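## Task

Remove the cardboard box from the cabinet, set it down on the desk, and close the cabinet door; the robot must not fall over or be left leaning.

## Robot and tools

ROBOT. TidyBot++: a mobile base 0.54 m long, 0.50 m wide and 0.38 m high on four powered casters. It carries one seven-joint arm with a two-finger gripper. The shoulder sits 0.12 m ahead of the base centre and 0.68 m up. Segments: upper arm 0.42 m, forearm 0.31 m, hand 0.31 m (wrist to hand point). Cameras: base_camera (644x364 pinhole) and wrist_camera (644x476 fisheye, looking where the hand points). The arm begins folded, hand pointing down, reaching up to 0.08 m past the base front.

FRAMES. Base frame: origin on the floor below the base centre, x forward, y left, z up, metres. hand_pose is reported in it: the point between the finger pads, with its z axis along the fingers and its y axis the direction the fingers close. Odometry frame: the base frame as it was at scene start; base_odometry (x, y, heading in rad, left positive, -3.142 to 3.142) comes from wheel turns, so slipping reads as travel and drift builds up. base_tilt gives forward/right lean in degrees.

move. One call carries one action plus optional cameras and blocking.
- base: an object with any of translate_m (forward +), strafe_m (left +), each -2 to 2 m, and rotate_rad (counter-clockwise from above +), -6.3 to 6.3. All are offsets from where the base last reported itself, along its axes at command start.
- joints: absolute angle targets keyed by name: joint_1_rad (vertical turn of whole arm, positive clockwise from above, any angle), joint_2_rad (shoulder, -2.249 to 2.249, 0 = upper arm vertical, + leans forward), joint_3_rad (any angle), joint_4_rad (elbow, -2.579 to 2.579, 0 straight), joint_5_rad (any angle), joint_6_rad (wrist, -2.099 to 2.099), joint_7_rad (hand roll, any angle; at 1.57 with hand down, fingers open left/right), gripper_pos (0 open to 1 closed; gap about 85 x (1 - gripper_pos) mm). Unbounded joints take the short way; send steps under half a turn to go further.
- target: one list of seven numbers [x, y, z, qw, qx, qy, qz], an absolute hand pose in the base frame, metres plus unit quaternion. Alongside it, joints may hold only gripper_pos.
- speeds: caps for this action only: translate_m and strafe_m 0.05 to 0.5 m/s (give one value for a combined move), rotate_rad 0.1 to 1.57 rad/s.
- cameras: list of base_camera, wrist_camera or all; [] for none. blocking: true (default) waits until everything rests; false returns in about 0.5 s while motion continues.
A move without an action just reports state and images. Unknown keys make a call invalid; out-of-range values get it refused, and a refusal or an unplanned stop cancels the rest of that reply's move, wait and finished_scene calls.

wait(seconds 0 to 10, cameras): lets time pass, returns state. stop(cameras): brakes all running motions; they then hold. zoom_image(camera, region [x0, y0, x1, y1] pixels, at most 504x504): closer look at the latest frame. finished_scene(scene): the current scene number; ends it irreversibly, and the goal must hold with the robot left alone.

RESULTS. base_status, joint_status, hand_status: done, moving, off_target (resting short, maybe still pushing), stopped, contact_stop or time_out (unplanned stops; target dropped), not_followed (a check withheld targets; "joint command not followed" for self-collision, "pose unreachable" for a target), torque_fault, limit_stop_at_motor_heat. Base "done" only means the wheels turned the commanded amount, even if blocked. The move line summarizes all motions. hand_target is where the hand would be with joints on target. motor_effort is percent of max torque with the peak in brackets. Motor temperatures are listed per joint; MOTOR HOT appears at 60 °C, and 75 °C causes an over-temperature stop where the arm sinks. on_its_own lists uncommanded behaviour. Images may lag the state slightly; the pictures line orders them.

PRACTICE. To correct a target, add (wanted - measured hand_pose) to the last target. To hold still while loaded, resend hand_target, not hand_pose, and never command a loaded joint to its read angle. Loads make the arm sag. Closed gripper reading off_target means something is held. The hand rarely exceeds about 0.94 m above floor pointing down. Targets low and close in front can hit the base; unreachable ones wander up to 10 s then time out.

AVOID. Driving or turning while the arm is snagged above about 0.6 m, pushing sideways on a raised hand, or reaching far out from folded over nearby furniture: these tip the robot. Back off or retract the arm to undo a lean. Don't drop things, release moving objects, slam the door, ram furniture, squeeze hard on something still resting on a surface, or swing loads fast. Torque limits are 104.5 N m for joints 1-4 and 51.3 N m for joints 5-7; exceeding one freezes the arm 10 s. Long stretched holds overheat motors.

Each tool is called after "Emit:" by a JSON object that holds its "fn" and its "kwargs", one argument or row to a line.

## Session

Emit:
{"fn": "move", "kwargs": {
  "base": {"rotate_rad": 1.2}
}}

Scene clock: 2.03 s.
Motor temperatures (°C): [38 31 35 36 39 44 52]
move: done
base_odometry: x=+0.000 y=+0.000 heading=+1.199
base_tilt: forward=-1.0 right=-0.3
base_status: done
joint_positions: joint_1_rad=+0.006 joint_2_rad=-0.349 joint_3_rad=+3.185 joint_4_rad=-2.559 joint_5_rad=+0.041 joint_6_rad=-0.878 joint_7_rad=+1.551 gripper_pos=+0.000
joint_status: not commanded
motor_effort: joint_1_rad=+0(1) joint_2_rad=-1(2) joint_3_rad=+0(1) joint_4_rad=+14(15) joint_5_rad=+1(1) joint_6_rad=-1(1) joint_7_rad=+0(1)
hand_pose: x=+0.2439 y=-0.0127 z=+0.5788 quat_wxyz=(+0.009, +0.999, -0.021, +0.026) (m; base frame)
hand_target: x=+0.2448 y=-0.0127 z=+0.5792 quat_wxyz=(+0.009, +0.999, -0.021, +0.027) (m; base frame)
hand_status: not commanded
pictures: base_camera, wrist_camera

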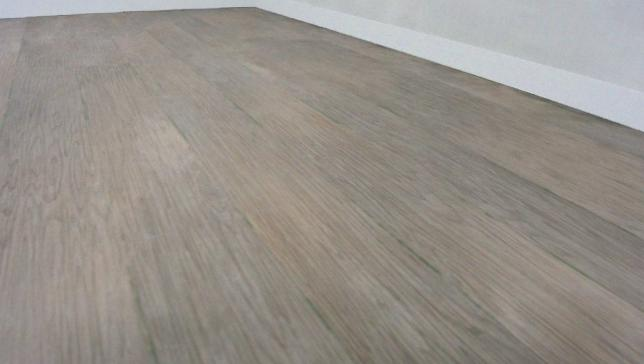

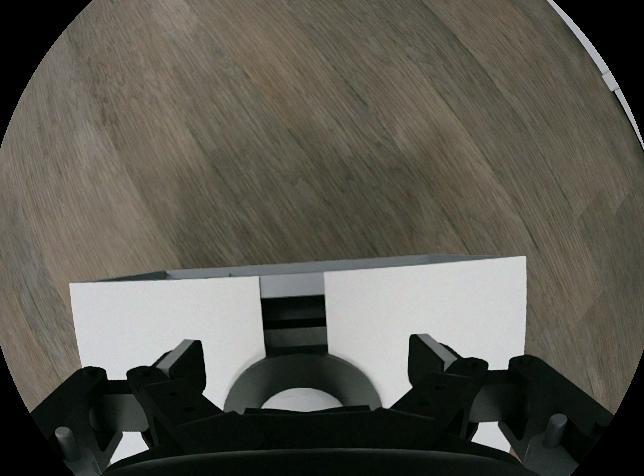

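Emit:
{"fn": "move", "kwargs": {
  "joints": {"joint_6_rad": 0.5}
}}

Emit:
{"fn": "move", "kwargs": {
  "base": {"rotate_rad": 1.3}
}}

Emit:
{"fn": "move", "kwargs": {
  "base": {"rotate_rad": 1.3}
}}

Emit:
{"fn": "move", "kwargs": {
  "base": {"rotate_rad": 1.3}
}}

Scene clock: 4.57 s.
Motor temperatures (°C): [38 31 35 36 39 44 52]
move: done
base_odometry: x=+0.000 y=+0.000 heading=+1.199
base_tilt: forward=-1.0 right=-0.3
base_status: not commanded
joint_positions: joint_1_rad=+0.006 joint_2_rad=-0.349 joint_3_rad=+3.185 joint_4_rad=-2.559 joint_5_rad=+0.041 joint_6_rad=+0.458 joint_7_rad=+1.551 gripper_pos=+0.000
joint_status: all done
motor_effort: joint_1_rad=+0(1) joint_2_rad=-6(7) joint_3_rad=-1(1) joint_4_rad=+19(19) joint_5_rad=+1(1) joint_6_rad=+8(8) joint_7_rad=+1(1)
hand_pose: x=+0.5338 y=-0.0145 z=+0.8332 quat_wxyz=(+0.008, +0.769, -0.010, +0.640) (m; base frame)
hand_target: x=+0.5362 y=-0.0144 z=+0.8470 quat_wxyz=(+0.007, +0.754, -0.010, +0.656) (m; base frame)
hand_status: not commanded
pictures: base_camera, wrist_camera

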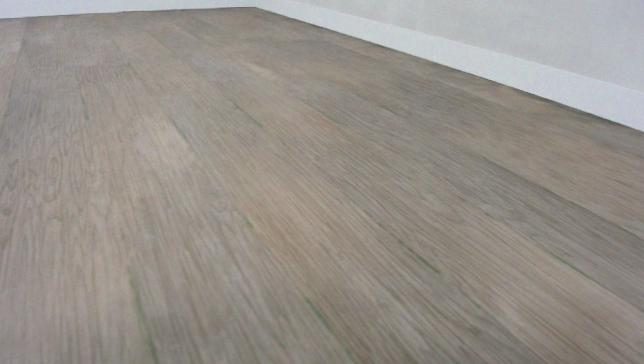

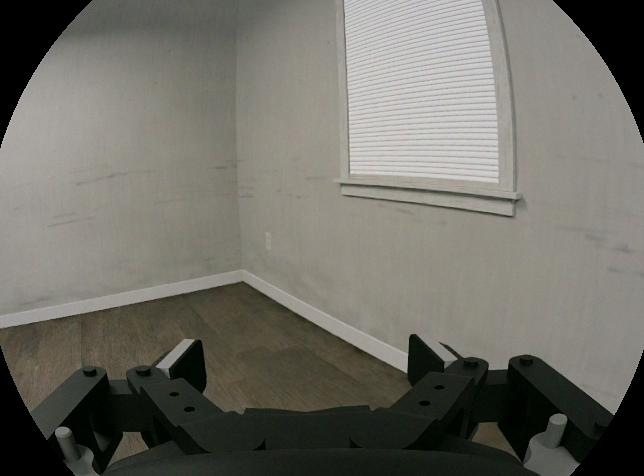

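Scene clock: 6.67 s.
Motor temperatures (°C): [38 31 35 35 39 44 52]
move: done
base_odometry: x=+0.000 y=+0.000 heading=+2.499
base_tilt: forward=-1.0 right=-0.2
base_status: done
joint_positions: joint_1_rad=+0.006 joint_2_rad=-0.349 joint_3_rad=+3.185 joint_4_rad=-2.559 joint_5_rad=+0.041 joint_6_rad=+0.458 joint_7_rad=+1.551 gripper_pos=+0.000
joint_status: not commanded
motor_effort: joint_1_rad=+0(2) joint_2_rad=-6(7) joint_3_rad=+0(2) joint_4_rad=+18(19) joint_5_rad=+1(1) joint_6_rad=+7(8) joint_7_rad=+1(1)
hand_pose: x=+0.5338 y=-0.0145 z=+0.8334 quat_wxyz=(+0.008, +0.768, -0.010, +0.640) (m; base frame)
hand_target: x=+0.5362 y=-0.0144 z=+0.8470 quat_wxyz=(+0.007, +0.754, -0.010, +0.656) (m; base frame)
hand_status: not commanded
pictures: base_camera, wrist_camera

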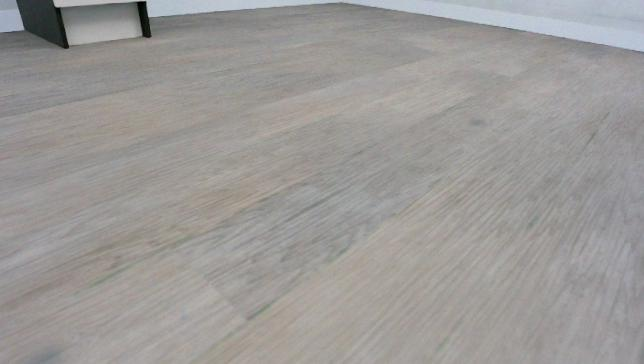

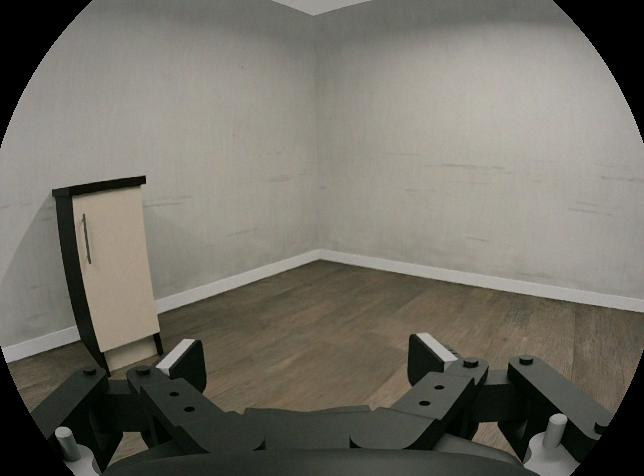

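Scene clock: 8.77 s.
Motor temperatures (°C): [38 31 35 35 39 44 52]
move: done
base_odometry: x=+0.000 y=+0.000 heading=-2.485
base_tilt: forward=-1.0 right=-0.2
base_status: done
joint_positions: joint_1_rad=+0.006 joint_2_rad=-0.349 joint_3_rad=+3.185 joint_4_rad=-2.559 joint_5_rad=+0.041 joint_6_rad=+0.459 joint_7_rad=+1.551 gripper_pos=+0.000
joint_status: not commanded
motor_effort: joint_1_rad=+0(2) joint_2_rad=-7(7) joint_3_rad=+1(2) joint_4_rad=+18(19) joint_5_rad=+1(1) joint_6_rad=+8(8) joint_7_rad=+0(1)
hand_pose: x=+0.5338 y=-0.0145 z=+0.8335 quat_wxyz=(+0.008, +0.768, -0.010, +0.640) (m; base frame)
hand_target: x=+0.5362 y=-0.0144 z=+0.8470 quat_wxyz=(+0.007, +0.754, -0.010, +0.656) (m; base frame)
hand_status: not commanded
pictures: base_camera, wrist_camera

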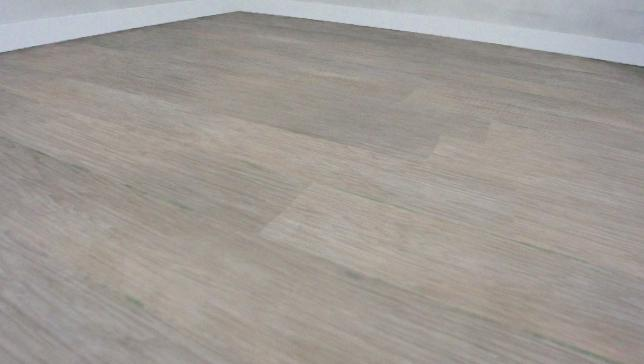

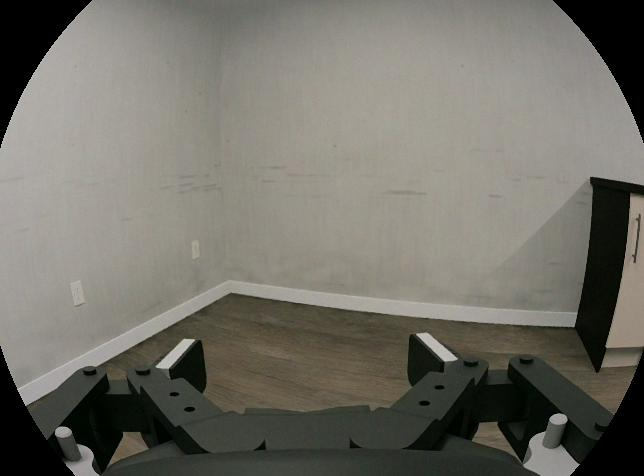

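Scene clock: 10.87 s.
Motor temperatures (°C): [38 31 35 35 39 44 52]
move: done
base_odometry: x=+0.000 y=+0.000 heading=-1.186
base_tilt: forward=-1.0 right=-0.3
base_status: done
joint_positions: joint_1_rad=+0.006 joint_2_rad=-0.349 joint_3_rad=+3.185 joint_4_rad=-2.559 joint_5_rad=+0.041 joint_6_rad=+0.459 joint_7_rad=+1.551 gripper_pos=+0.000
joint_status: not commanded
motor_effort: joint_1_rad=+0(1) joint_2_rad=-7(7) joint_3_rad=+0(1) joint_4_rad=+19(19) joint_5_rad=+1(1) joint_6_rad=+7(8) joint_7_rad=+1(1)
hand_pose: x=+0.5338 y=-0.0145 z=+0.8336 quat_wxyz=(+0.008, +0.768, -0.010, +0.640) (m; base frame)
hand_target: x=+0.5362 y=-0.0144 z=+0.8470 quat_wxyz=(+0.007, +0.754, -0.010, +0.656) (m; base frame)
hand_status: not commanded
pictures: base_camera, wrist_camera

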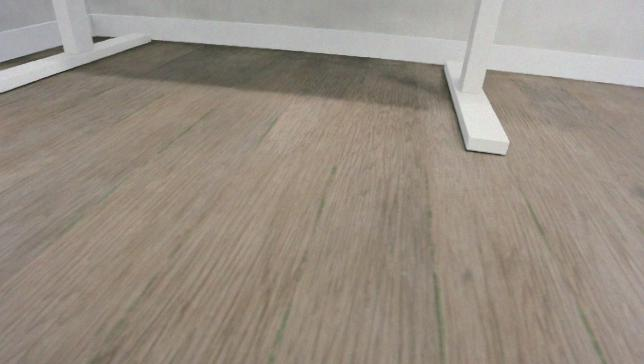

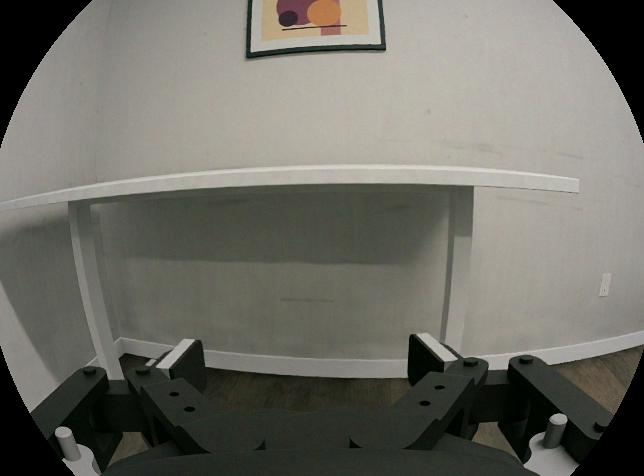

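Emit:
{"fn": "move", "kwargs": {
  "base": {"rotate_rad": -2.05}
}}

Emit:
{"fn": "zoom_image", "kwargs": {
  "camera": "wrist_camera",
  "region": [200, 120, 450, 400]
}}

Scene clock: 14.37 s.
Motor temperatures (°C): [38 31 34 35 39 44 52]
move: done
base_odometry: x=+0.000 y=+0.000 heading=+3.048
base_tilt: forward=-1.0 right=-0.3
base_status: done
joint_positions: joint_1_rad=+0.006 joint_2_rad=-0.349 joint_3_rad=+3.185 joint_4_rad=-2.559 joint_5_rad=+0.041 joint_6_rad=+0.459 joint_7_rad=+1.551 gripper_pos=+0.000
joint_status: not commanded
motor_effort: joint_1_rad=+0(1) joint_2_rad=-6(8) joint_3_rad=+0(2) joint_4_rad=+18(19) joint_5_rad=+1(1) joint_6_rad=+7(8) joint_7_rad=+0(1)
hand_pose: x=+0.5339 y=-0.0145 z=+0.8337 quat_wxyz=(+0.008, +0.768, -0.010, +0.640) (m; base frame)
hand_target: x=+0.5362 y=-0.0144 z=+0.8470 quat_wxyz=(+0.007, +0.754, -0.010, +0.656) (m; base frame)
hand_status: not commanded
pictures: base_camera, wrist_camera

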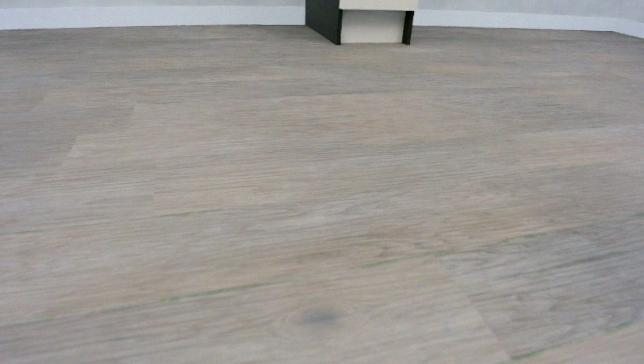

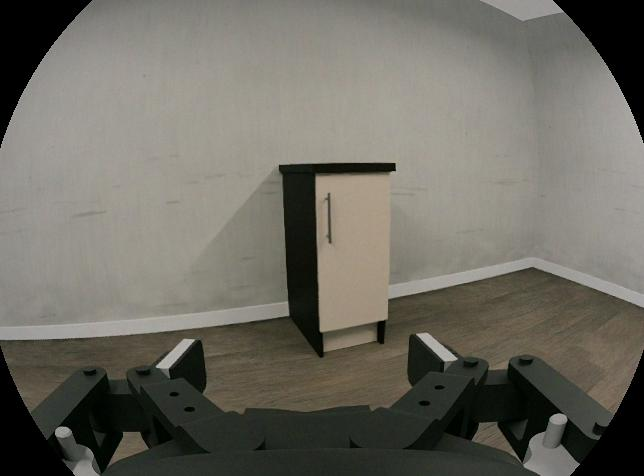

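Scaled by 1.800.

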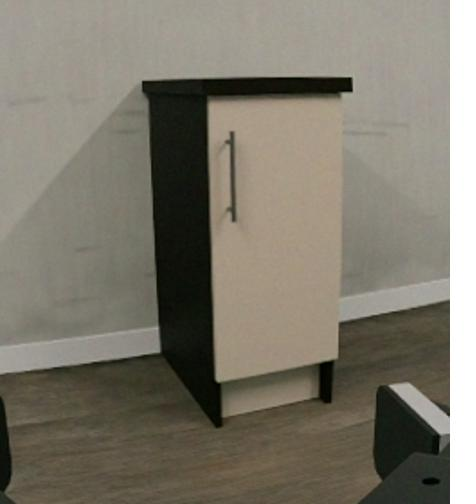

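Emit:
{"fn": "move", "kwargs": {
  "base": {"translate_m": 0.75, "strafe_m": -0.45, "rotate_rad": 0.3}
}}

Emit:
{"fn": "zoom_image", "kwargs": {
  "camera": "wrist_camera",
  "region": [150, 120, 550, 460]
}}

Scene clock: 20.07 s.
Motor temperatures (°C): [38 31 34 35 39 44 52]
move: done
base_odometry: x=-0.705 y=+0.518 heading=-2.935
base_tilt: forward=-1.0 right=-0.2
base_status: done
joint_positions: joint_1_rad=+0.006 joint_2_rad=-0.349 joint_3_rad=+3.185 joint_4_rad=-2.559 joint_5_rad=+0.041 joint_6_rad=+0.461 joint_7_rad=+1.551 gripper_pos=+0.000
joint_status: not commanded
motor_effort: joint_1_rad=+0(1) joint_2_rad=-6(9) joint_3_rad=+0(2) joint_4_rad=+18(20) joint_5_rad=+1(1) joint_6_rad=+7(8) joint_7_rad=+1(1)
hand_pose: x=+0.5339 y=-0.0145 z=+0.8345 quat_wxyz=(+0.007, +0.767, -0.010, +0.641) (m; base frame)
hand_target: x=+0.5362 y=-0.0144 z=+0.8470 quat_wxyz=(+0.007, +0.754, -0.010, +0.656) (m; base frame)
hand_status: not commanded
pictures: base_camera, wrist_camera

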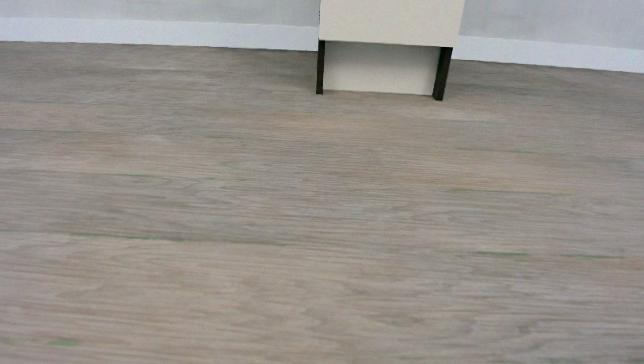

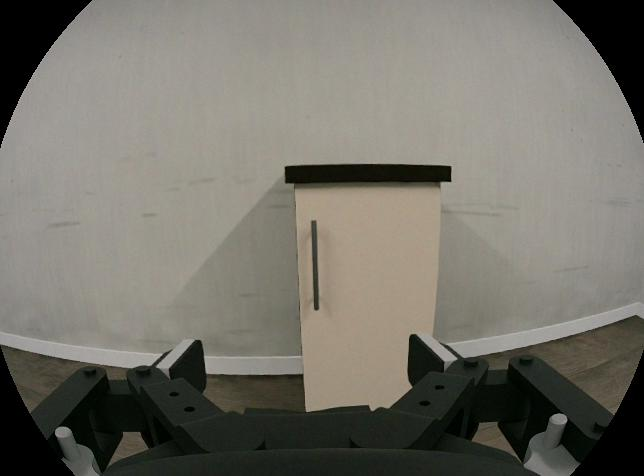

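Scaled by 1.260.

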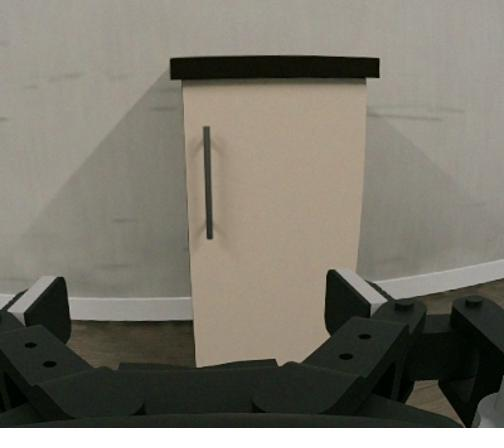

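Emit:
{"fn": "zoom_image", "kwargs": {
  "camera": "wrist_camera",
  "region": [270, 150, 470, 290]
}}

Emit:
{"fn": "zoom_image", "kwargs": {
  "camera": "base_camera",
  "region": [280, 0, 500, 130]
}}

Scaled by 2.520.

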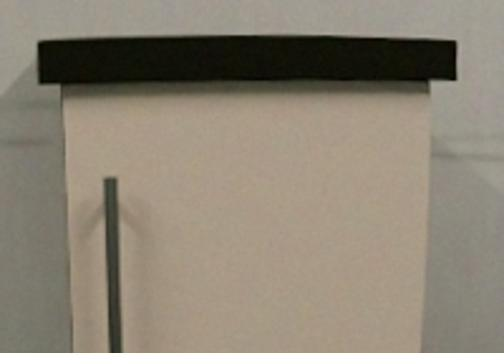

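Scaled by 2.291.

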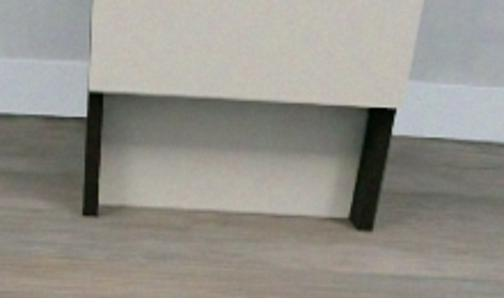

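Emit:
{"fn": "move", "kwargs": {
  "target": [0.62, 0.0, 0.74, 0, 0.7071, 0, 0.7071]
}}

Emit:
{"fn": "move", "kwargs": {
  "base": {"translate_m": 0.2}
}}

Scene clock: 26.30 s.
Motor temperatures (°C): [38 31 34 35 39 44 52]
move: off_target
base_odometry: x=-0.705 y=+0.518 heading=-2.935
base_tilt: forward=-1.0 right=-0.2
base_status: not commanded
joint_positions: joint_1_rad=+0.006 joint_2_rad=+0.455 joint_3_rad=+3.178 joint_4_rad=-2.560 joint_5_rad=+0.041 joint_6_rad=+1.546 joint_7_rad=+1.551 gripper_pos=+0.000
joint_status: not commanded
motor_effort: joint_1_rad=+0(1) joint_2_rad=-24(25) joint_3_rad=+0(1) joint_4_rad=+7(20) joint_5_rad=+1(1) joint_6_rad=+7(8) joint_7_rad=+1(1)
hand_pose: x=+0.6535 y=-0.0051 z=+0.7791 quat_wxyz=(-0.001, +0.671, +0.002, +0.742) (m; base frame)
hand_target: x=+0.6492 y=-0.0001 z=+0.7713 quat_wxyz=(+0.000, +0.672, +0.001, +0.741) (m; base frame)
hand_status: off_target (0.052 m and 5.8 deg from the pose sent, 0.129 m and 10.3 deg at the start; a joint's target at an end of its range on 55 of 55 steps)
pictures: base_camera, wrist_camera

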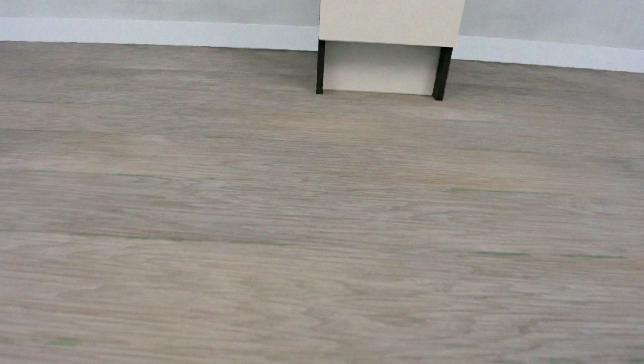

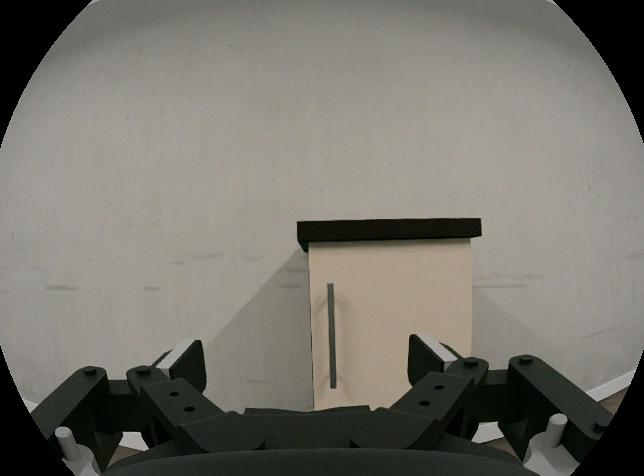

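Scene clock: 27.93 s.
Motor temperatures (°C): [38 31 34 35 39 44 52]
move: done
base_odometry: x=-0.901 y=+0.477 heading=-2.935
base_tilt: forward=-1.0 right=-0.3
base_status: done
joint_positions: joint_1_rad=+0.006 joint_2_rad=+0.461 joint_3_rad=+3.178 joint_4_rad=-2.565 joint_5_rad=+0.041 joint_6_rad=+1.550 joint_7_rad=+1.551 gripper_pos=+0.000
joint_status: not commanded
motor_effort: joint_1_rad=+0(1) joint_2_rad=-24(26) joint_3_rad=-1(1) joint_4_rad=+7(9) joint_5_rad=+0(1) joint_6_rad=+7(8) joint_7_rad=+0(1)
hand_pose: x=+0.6527 y=-0.0046 z=+0.7756 quat_wxyz=(-0.001, +0.673, +0.002, +0.740) (m; base frame)
hand_target: x=+0.6492 y=-0.0001 z=+0.7713 quat_wxyz=(+0.000, +0.672, +0.001, +0.741) (m; base frame)
hand_status: not commanded
pictures: base_camera, wrist_camera

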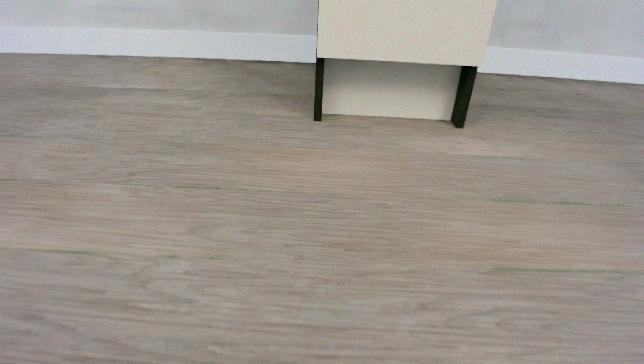

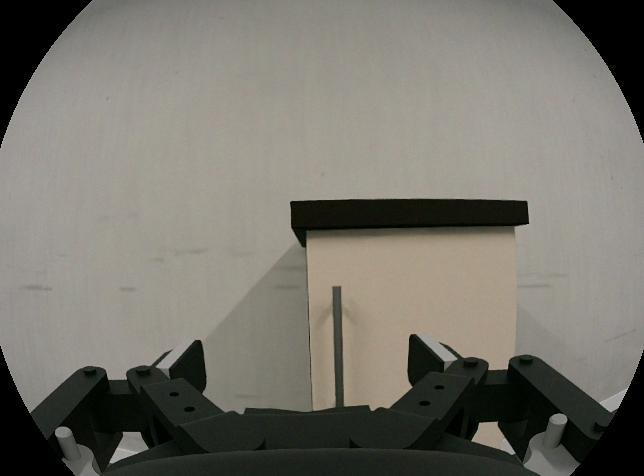

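Emit:
{"fn": "move", "kwargs": {
  "target": [0.73, -0.035, 0.72, 0, 0.7071, 0, 0.7071]
}}

Emit:
{"fn": "move", "kwargs": {
  "base": {"translate_m": 0.1},
  "speeds": {"translate_m": 0.2}
}}

Scene clock: 30.77 s.
Motor temperatures (°C): [37 31 34 35 38 44 52]
move: done
base_odometry: x=-0.901 y=+0.477 heading=-2.935
base_tilt: forward=-1.0 right=-0.3
base_status: not commanded
joint_positions: joint_1_rad=+0.123 joint_2_rad=+0.576 joint_3_rad=+3.143 joint_4_rad=-2.358 joint_5_rad=+0.071 joint_6_rad=+1.405 joint_7_rad=+1.551 gripper_pos=+0.000
joint_status: not commanded
motor_effort: joint_1_rad=-1(1) joint_2_rad=-30(30) joint_3_rad=-1(2) joint_4_rad=+8(10) joint_5_rad=+1(1) joint_6_rad=+8(8) joint_7_rad=+1(1)
hand_pose: x=+0.7214 y=-0.0518 z=+0.7399 quat_wxyz=(+0.018, +0.692, -0.020, +0.721) (m; base frame)
hand_target: x=+0.7300 y=-0.0350 z=+0.7200 quat_wxyz=(+0.000, +0.707, +0.000, +0.707) (m; base frame)
hand_status: done (0.027 m and 3.9 deg from the pose sent, 0.100 m and 5.4 deg at the start)
pictures: base_camera, wrist_camera

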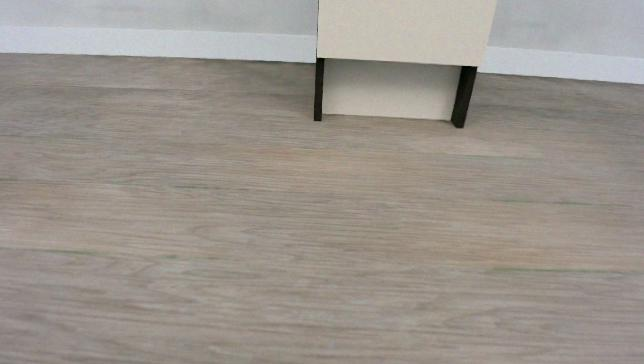

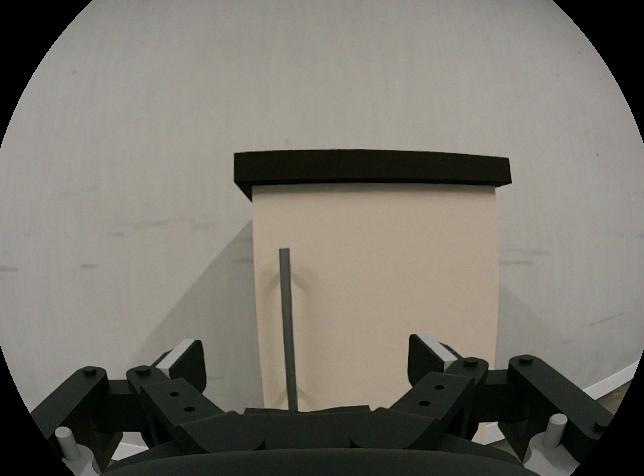

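Scene clock: 32.03 s.
Motor temperatures (°C): [37 31 34 35 38 44 52]
move: done
base_odometry: x=-0.999 y=+0.457 heading=-2.935
base_tilt: forward=-1.0 right=-0.3
base_status: done
joint_positions: joint_1_rad=+0.123 joint_2_rad=+0.578 joint_3_rad=+3.143 joint_4_rad=-2.352 joint_5_rad=+0.071 joint_6_rad=+1.403 joint_7_rad=+1.551 gripper_pos=+0.000
joint_status: not commanded
motor_effort: joint_1_rad=+0(1) joint_2_rad=-30(31) joint_3_rad=-1(2) joint_4_rad=+9(10) joint_5_rad=+1(1) joint_6_rad=+7(8) joint_7_rad=+1(1)
hand_pose: x=+0.7235 y=-0.0519 z=+0.7401 quat_wxyz=(+0.018, +0.691, -0.020, +0.722) (m; base frame)
hand_target: x=+0.7300 y=-0.0350 z=+0.7200 quat_wxyz=(+0.000, +0.707, +0.000, +0.707) (m; base frame)
hand_status: not commanded
pictures: base_camera, wrist_camera

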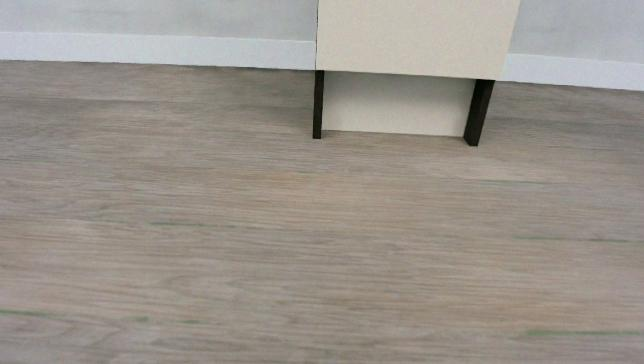

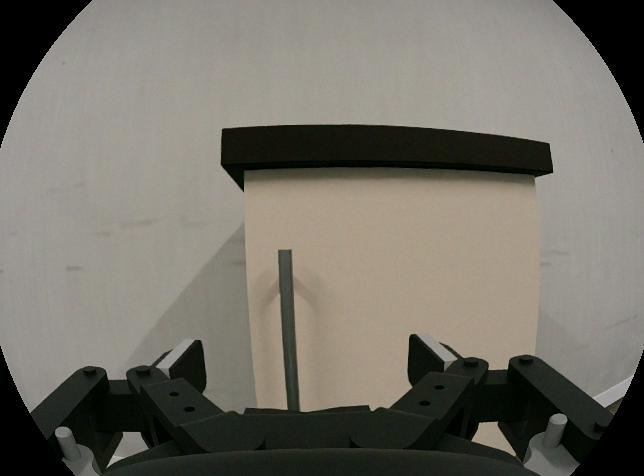

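Emit:
{"fn": "move", "kwargs": {
  "target": [0.736, -0.016, 0.70, -0.0185, 0.7071, 0.0185, 0.7071]
}}

Scene clock: 34.00 s.
Motor temperatures (°C): [37 31 34 35 38 44 52]
move: done
base_odometry: x=-0.999 y=+0.457 heading=-2.935
base_tilt: forward=-1.0 right=-0.3
base_status: not commanded
joint_positions: joint_1_rad=+0.129 joint_2_rad=+0.649 joint_3_rad=+3.116 joint_4_rad=-2.343 joint_5_rad=+0.111 joint_6_rad=+1.406 joint_7_rad=+1.551 gripper_pos=+0.000
joint_status: not commanded
motor_effort: joint_1_rad=+0(1) joint_2_rad=-31(32) joint_3_rad=-1(2) joint_4_rad=+7(9) joint_5_rad=+1(1) joint_6_rad=+8(8) joint_7_rad=+1(1)
hand_pose: x=+0.7296 y=-0.0312 z=+0.7020 quat_wxyz=(-0.007, +0.712, -0.006, +0.702) (m; base frame)
hand_target: x=+0.7360 y=-0.0160 z=+0.7001 quat_wxyz=(-0.018, +0.707, +0.019, +0.707) (m; base frame)
hand_status: done (0.017 m and 3.2 deg from the pose sent, 0.055 m and 6.5 deg at the start)
pictures: base_camera, wrist_camera

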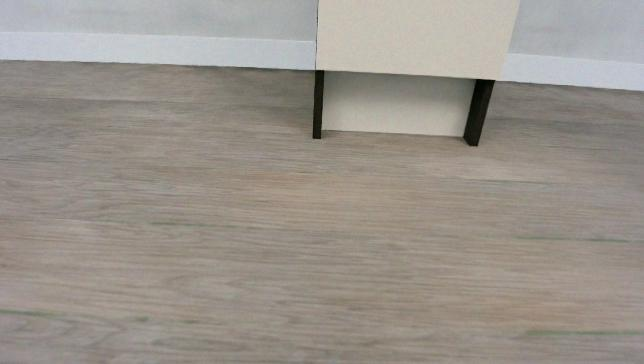

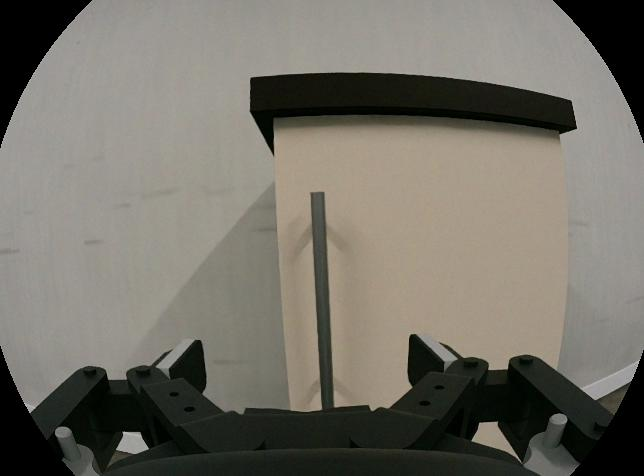

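Emit:
{"fn": "move", "kwargs": {
  "base": {"translate_m": 0.07, "strafe_m": -0.005},
  "speeds": {"translate_m": 0.1}
}}

Scene clock: 35.83 s.
Motor temperatures (°C): [37 31 34 35 38 44 52]
move: done
base_odometry: x=-1.068 y=+0.447 heading=-2.935
base_tilt: forward=-1.0 right=-0.3
base_status: done
joint_positions: joint_1_rad=+0.130 joint_2_rad=+0.650 joint_3_rad=+3.116 joint_4_rad=-2.338 joint_5_rad=+0.112 joint_6_rad=+1.406 joint_7_rad=+1.551 gripper_pos=+0.000
joint_status: not commanded
motor_effort: joint_1_rad=+0(1) joint_2_rad=-31(32) joint_3_rad=-1(2) joint_4_rad=+7(10) joint_5_rad=+1(1) joint_6_rad=+8(8) joint_7_rad=+1(1)
hand_pose: x=+0.7311 y=-0.0316 z=+0.7036 quat_wxyz=(-0.007, +0.710, -0.006, +0.704) (m; base frame)
hand_target: x=+0.7360 y=-0.0160 z=+0.7001 quat_wxyz=(-0.018, +0.707, +0.019, +0.707) (m; base frame)
hand_status: not commanded
pictures: base_camera, wrist_camera

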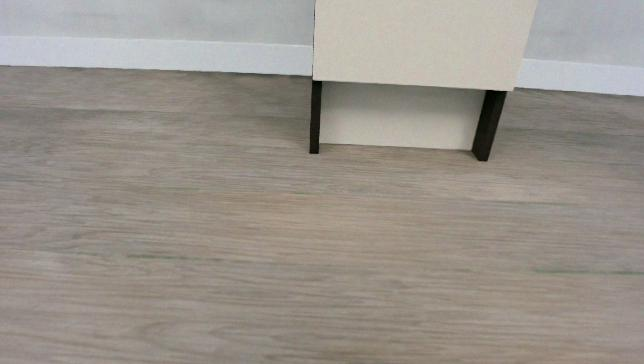

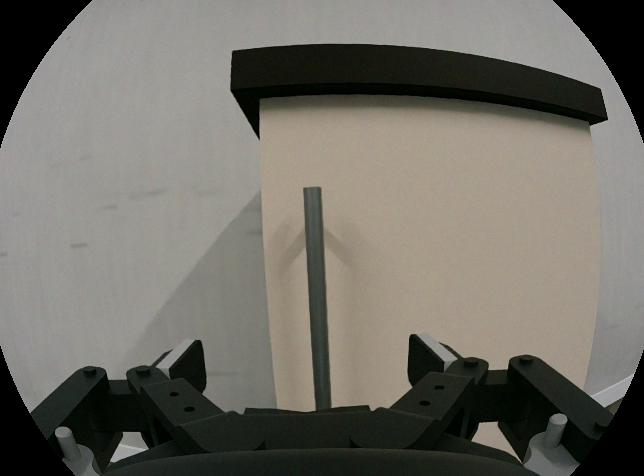

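Emit:
{"fn": "move", "kwargs": {
  "base": {"translate_m": 0.08, "strafe_m": -0.002},
  "speeds": {"translate_m": 0.1}
}}

Scene clock: 38.03 s.
Motor temperatures (°C): [37 31 34 35 38 44 52]
move: done
base_odometry: x=-1.147 y=+0.433 heading=-2.935
base_tilt: forward=-1.0 right=-0.3
base_status: done
joint_positions: joint_1_rad=+0.130 joint_2_rad=+0.650 joint_3_rad=+3.116 joint_4_rad=-2.336 joint_5_rad=+0.112 joint_6_rad=+1.406 joint_7_rad=+1.551 gripper_pos=+0.000
joint_status: not commanded
motor_effort: joint_1_rad=+0(1) joint_2_rad=-30(33) joint_3_rad=-2(2) joint_4_rad=+7(9) joint_5_rad=+1(1) joint_6_rad=+8(8) joint_7_rad=+1(1)
hand_pose: x=+0.7316 y=-0.0317 z=+0.7039 quat_wxyz=(-0.007, +0.710, -0.006, +0.704) (m; base frame)
hand_target: x=+0.7360 y=-0.0160 z=+0.7001 quat_wxyz=(-0.018, +0.707, +0.019, +0.707) (m; base frame)
hand_status: not commanded
pictures: base_camera, wrist_camera

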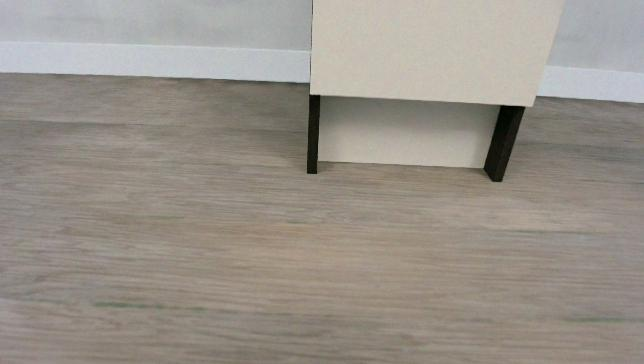

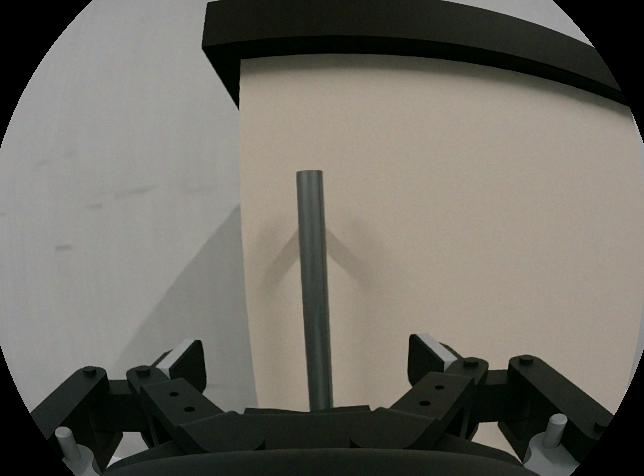

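Emit:
{"fn": "move", "kwargs": {
  "base": {"translate_m": 0.05, "strafe_m": -0.002},
  "speeds": {"translate_m": 0.1}
}}

Scene clock: 39.47 s.
Motor temperatures (°C): [37 31 34 35 38 44 52]
move: done
base_odometry: x=-1.197 y=+0.425 heading=-2.935
base_tilt: forward=-1.0 right=-0.3
base_status: done
joint_positions: joint_1_rad=+0.130 joint_2_rad=+0.651 joint_3_rad=+3.116 joint_4_rad=-2.335 joint_5_rad=+0.113 joint_6_rad=+1.406 joint_7_rad=+1.551 gripper_pos=+0.000
joint_status: not commanded
motor_effort: joint_1_rad=-1(1) joint_2_rad=-31(32) joint_3_rad=-2(2) joint_4_rad=+8(9) joint_5_rad=+1(1) joint_6_rad=+8(8) joint_7_rad=+1(1)
hand_pose: x=+0.7320 y=-0.0319 z=+0.7040 quat_wxyz=(-0.007, +0.710, -0.006, +0.704) (m; base frame)
hand_target: x=+0.7360 y=-0.0160 z=+0.7001 quat_wxyz=(-0.018, +0.707, +0.019, +0.707) (m; base frame)
hand_status: not commanded
pictures: base_camera, wrist_camera

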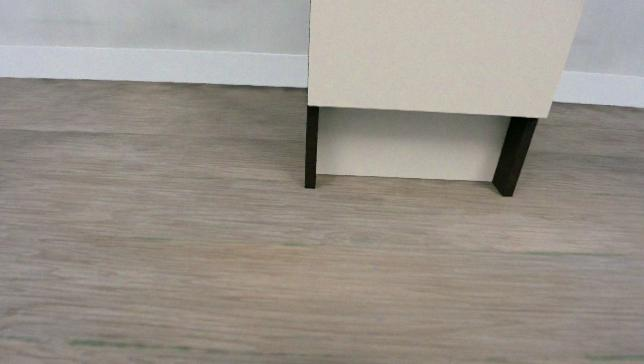

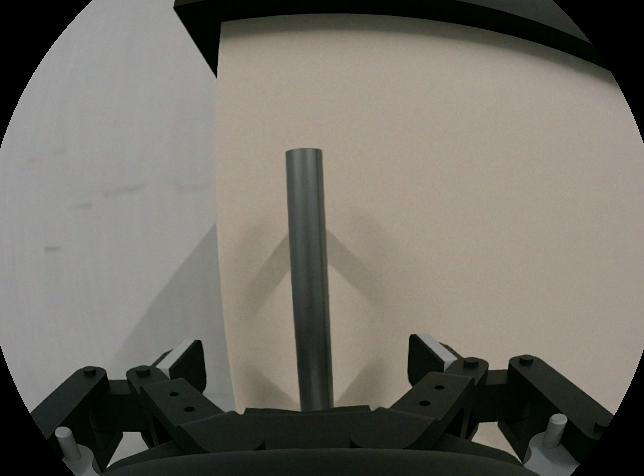

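Emit:
{"fn": "move", "kwargs": {
  "base": {"translate_m": 0.01},
  "speeds": {"translate_m": 0.1}
}}

Emit:
{"fn": "move", "kwargs": {
  "joints": {"gripper_pos": 0.8}
}}

Scene clock: 40.73 s.
Motor temperatures (°C): [37 31 34 35 38 44 52]
move: done
base_odometry: x=-1.207 y=+0.423 heading=-2.935
base_tilt: forward=-1.0 right=-0.3
base_status: done
joint_positions: joint_1_rad=+0.130 joint_2_rad=+0.652 joint_3_rad=+3.116 joint_4_rad=-2.333 joint_5_rad=+0.113 joint_6_rad=+1.406 joint_7_rad=+1.551 gripper_pos=+0.000
joint_status: not commanded
motor_effort: joint_1_rad=+0(0) joint_2_rad=-30(33) joint_3_rad=-1(2) joint_4_rad=+7(9) joint_5_rad=+1(1) joint_6_rad=+7(8) joint_7_rad=+0(1)
hand_pose: x=+0.7326 y=-0.0320 z=+0.7041 quat_wxyz=(-0.007, +0.709, -0.006, +0.705) (m; base frame)
hand_target: x=+0.7360 y=-0.0160 z=+0.7001 quat_wxyz=(-0.018, +0.707, +0.019, +0.707) (m; base frame)
hand_status: not commanded
pictures: base_camera, wrist_camera

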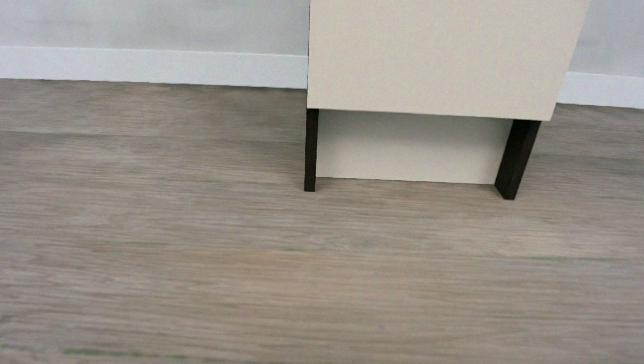

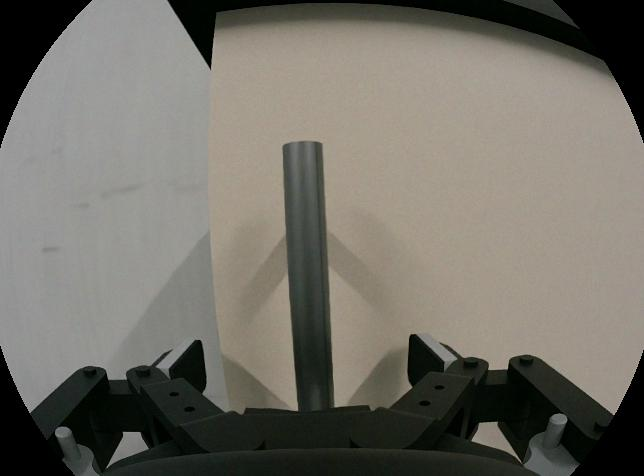

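Scene clock: 41.73 s.
Motor temperatures (°C): [37 31 34 35 38 44 52]
move: done
base_odometry: x=-1.207 y=+0.423 heading=-2.935
base_tilt: forward=-1.0 right=-0.3
base_status: not commanded
joint_positions: joint_1_rad=+0.147 joint_2_rad=+0.651 joint_3_rad=+3.113 joint_4_rad=-2.351 joint_5_rad=+0.122 joint_6_rad=+1.413 joint_7_rad=+1.551 gripper_pos=+0.799
joint_status: all done
motor_effort: joint_1_rad=-3(6) joint_2_rad=-28(31) joint_3_rad=-3(5) joint_4_rad=+15(17) joint_5_rad=+3(6) joint_6_rad=+6(8) joint_7_rad=+0(1)
hand_pose: x=+0.7266 y=-0.0372 z=+0.7007 quat_wxyz=(-0.006, +0.713, -0.009, +0.701) (m; base frame)
hand_target: x=+0.7360 y=-0.0160 z=+0.7001 quat_wxyz=(-0.018, +0.707, +0.019, +0.707) (m; base frame)
hand_status: not commanded
pictures: base_camera, wrist_camera

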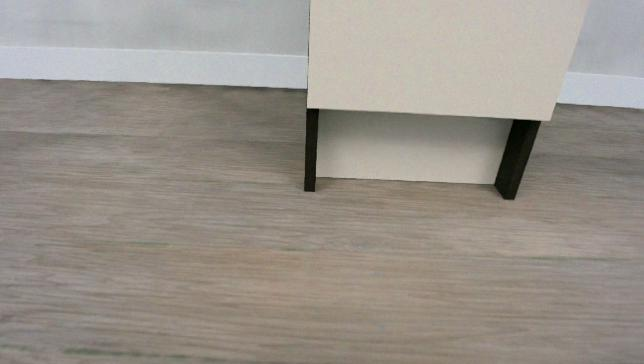

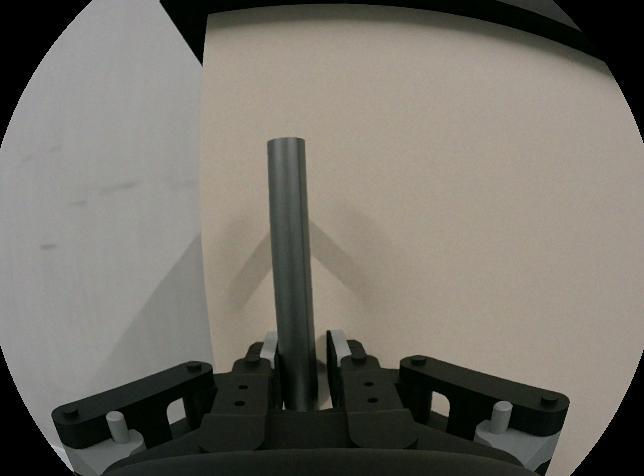

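Emit:
{"fn": "move", "kwargs": {
  "joints": {"gripper_pos": 0.9},
  "cameras": []
}}

Emit:
{"fn": "move", "kwargs": {
  "base": {"translate_m": -0.06, "strafe_m": -0.005},
  "speeds": {"translate_m": 0.08}
}}

Emit:
{"fn": "move", "kwargs": {
  "base": {"translate_m": -0.07, "strafe_m": -0.022},
  "speeds": {"translate_m": 0.08}
}}

Scene clock: 43.23 s.
Motor temperatures (°C): [37 31 34 35 38 44 52]
move: done
base_odometry: x=-1.207 y=+0.423 heading=-2.935
base_tilt: forward=-1.0 right=-0.3
base_status: not commanded
joint_positions: joint_1_rad=+0.148 joint_2_rad=+0.651 joint_3_rad=+3.110 joint_4_rad=-2.351 joint_5_rad=+0.126 joint_6_rad=+1.413 joint_7_rad=+1.551 gripper_pos=+0.880
joint_status: all done
motor_effort: joint_1_rad=-1(3) joint_2_rad=-26(28) joint_3_rad=-2(4) joint_4_rad=+16(17) joint_5_rad=+1(3) joint_6_rad=+5(6) joint_7_rad=-1(1)
hand_pose: x=+0.7264 y=-0.0347 z=+0.7007 quat_wxyz=(-0.008, +0.713, -0.007, +0.701) (m; base frame)
hand_target: x=+0.7360 y=-0.0160 z=+0.7001 quat_wxyz=(-0.018, +0.707, +0.019, +0.707) (m; base frame)
hand_status: not commanded
pictures: none
No camera images: "cameras" was empty.

Scene clock: 44.50 s.
Motor temperatures (°C): [37 31 34 35 38 44 52]
move: done
base_odometry: x=-1.149 y=+0.440 heading=-2.935
base_tilt: forward=-1.0 right=-0.2
base_status: done
joint_positions: joint_1_rad=+0.153 joint_2_rad=+0.669 joint_3_rad=+3.110 joint_4_rad=-2.313 joint_5_rad=+0.127 joint_6_rad=+1.408 joint_7_rad=+1.551 gripper_pos=+0.880
joint_status: not commanded
motor_effort: joint_1_rad=-3(5) joint_2_rad=-35(36) joint_3_rad=-5(6) joint_4_rad=+5(14) joint_5_rad=+2(3) joint_6_rad=+10(12) joint_7_rad=-1(1)
hand_pose: x=+0.7385 y=-0.0395 z=+0.7013 quat_wxyz=(-0.006, +0.708, -0.008, +0.706) (m; base frame)
hand_target: x=+0.7360 y=-0.0160 z=+0.7001 quat_wxyz=(-0.018, +0.707, +0.019, +0.707) (m; base frame)
hand_status: not commanded
pictures: base_camera, wrist_camera

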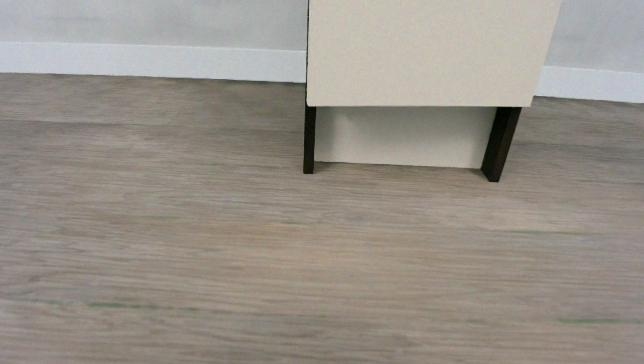

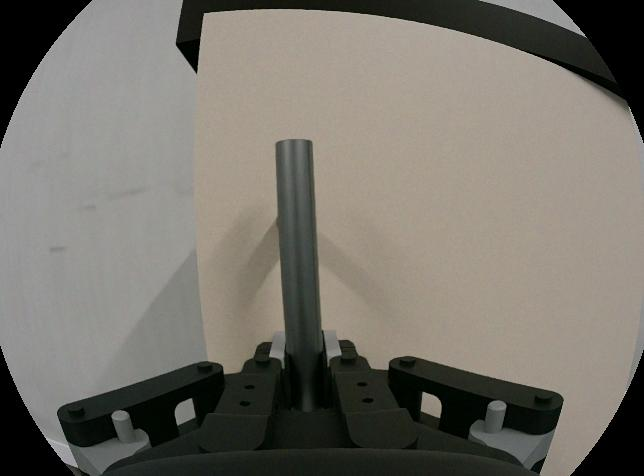

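Scene clock: 45.93 s.
Motor temperatures (°C): [37 31 34 35 38 44 52]
move: done
base_odometry: x=-1.085 y=+0.476 heading=-2.935
base_tilt: forward=-1.0 right=-0.2
base_status: done
joint_positions: joint_1_rad=+0.163 joint_2_rad=+0.670 joint_3_rad=+3.110 joint_4_rad=-2.311 joint_5_rad=+0.128 joint_6_rad=+1.408 joint_7_rad=+1.551 gripper_pos=+0.880
joint_status: not commanded
motor_effort: joint_1_rad=-3(7) joint_2_rad=-33(39) joint_3_rad=-5(8) joint_4_rad=+5(7) joint_5_rad=+3(6) joint_6_rad=+9(13) joint_7_rad=-1(1)
hand_pose: x=+0.7385 y=-0.0454 z=+0.7012 quat_wxyz=(-0.003, +0.708, -0.011, +0.707) (m; base frame)
hand_target: x=+0.7360 y=-0.0160 z=+0.7001 quat_wxyz=(-0.018, +0.707, +0.019, +0.707) (m; base frame)
hand_status: not commanded
pictures: base_camera, wrist_camera

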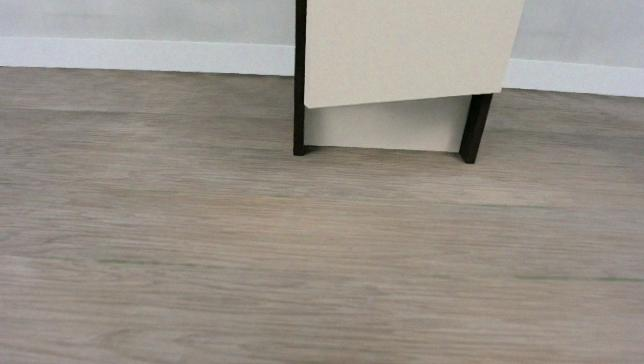

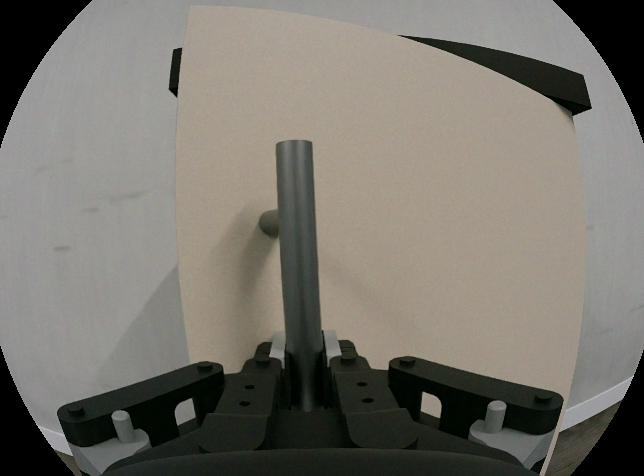

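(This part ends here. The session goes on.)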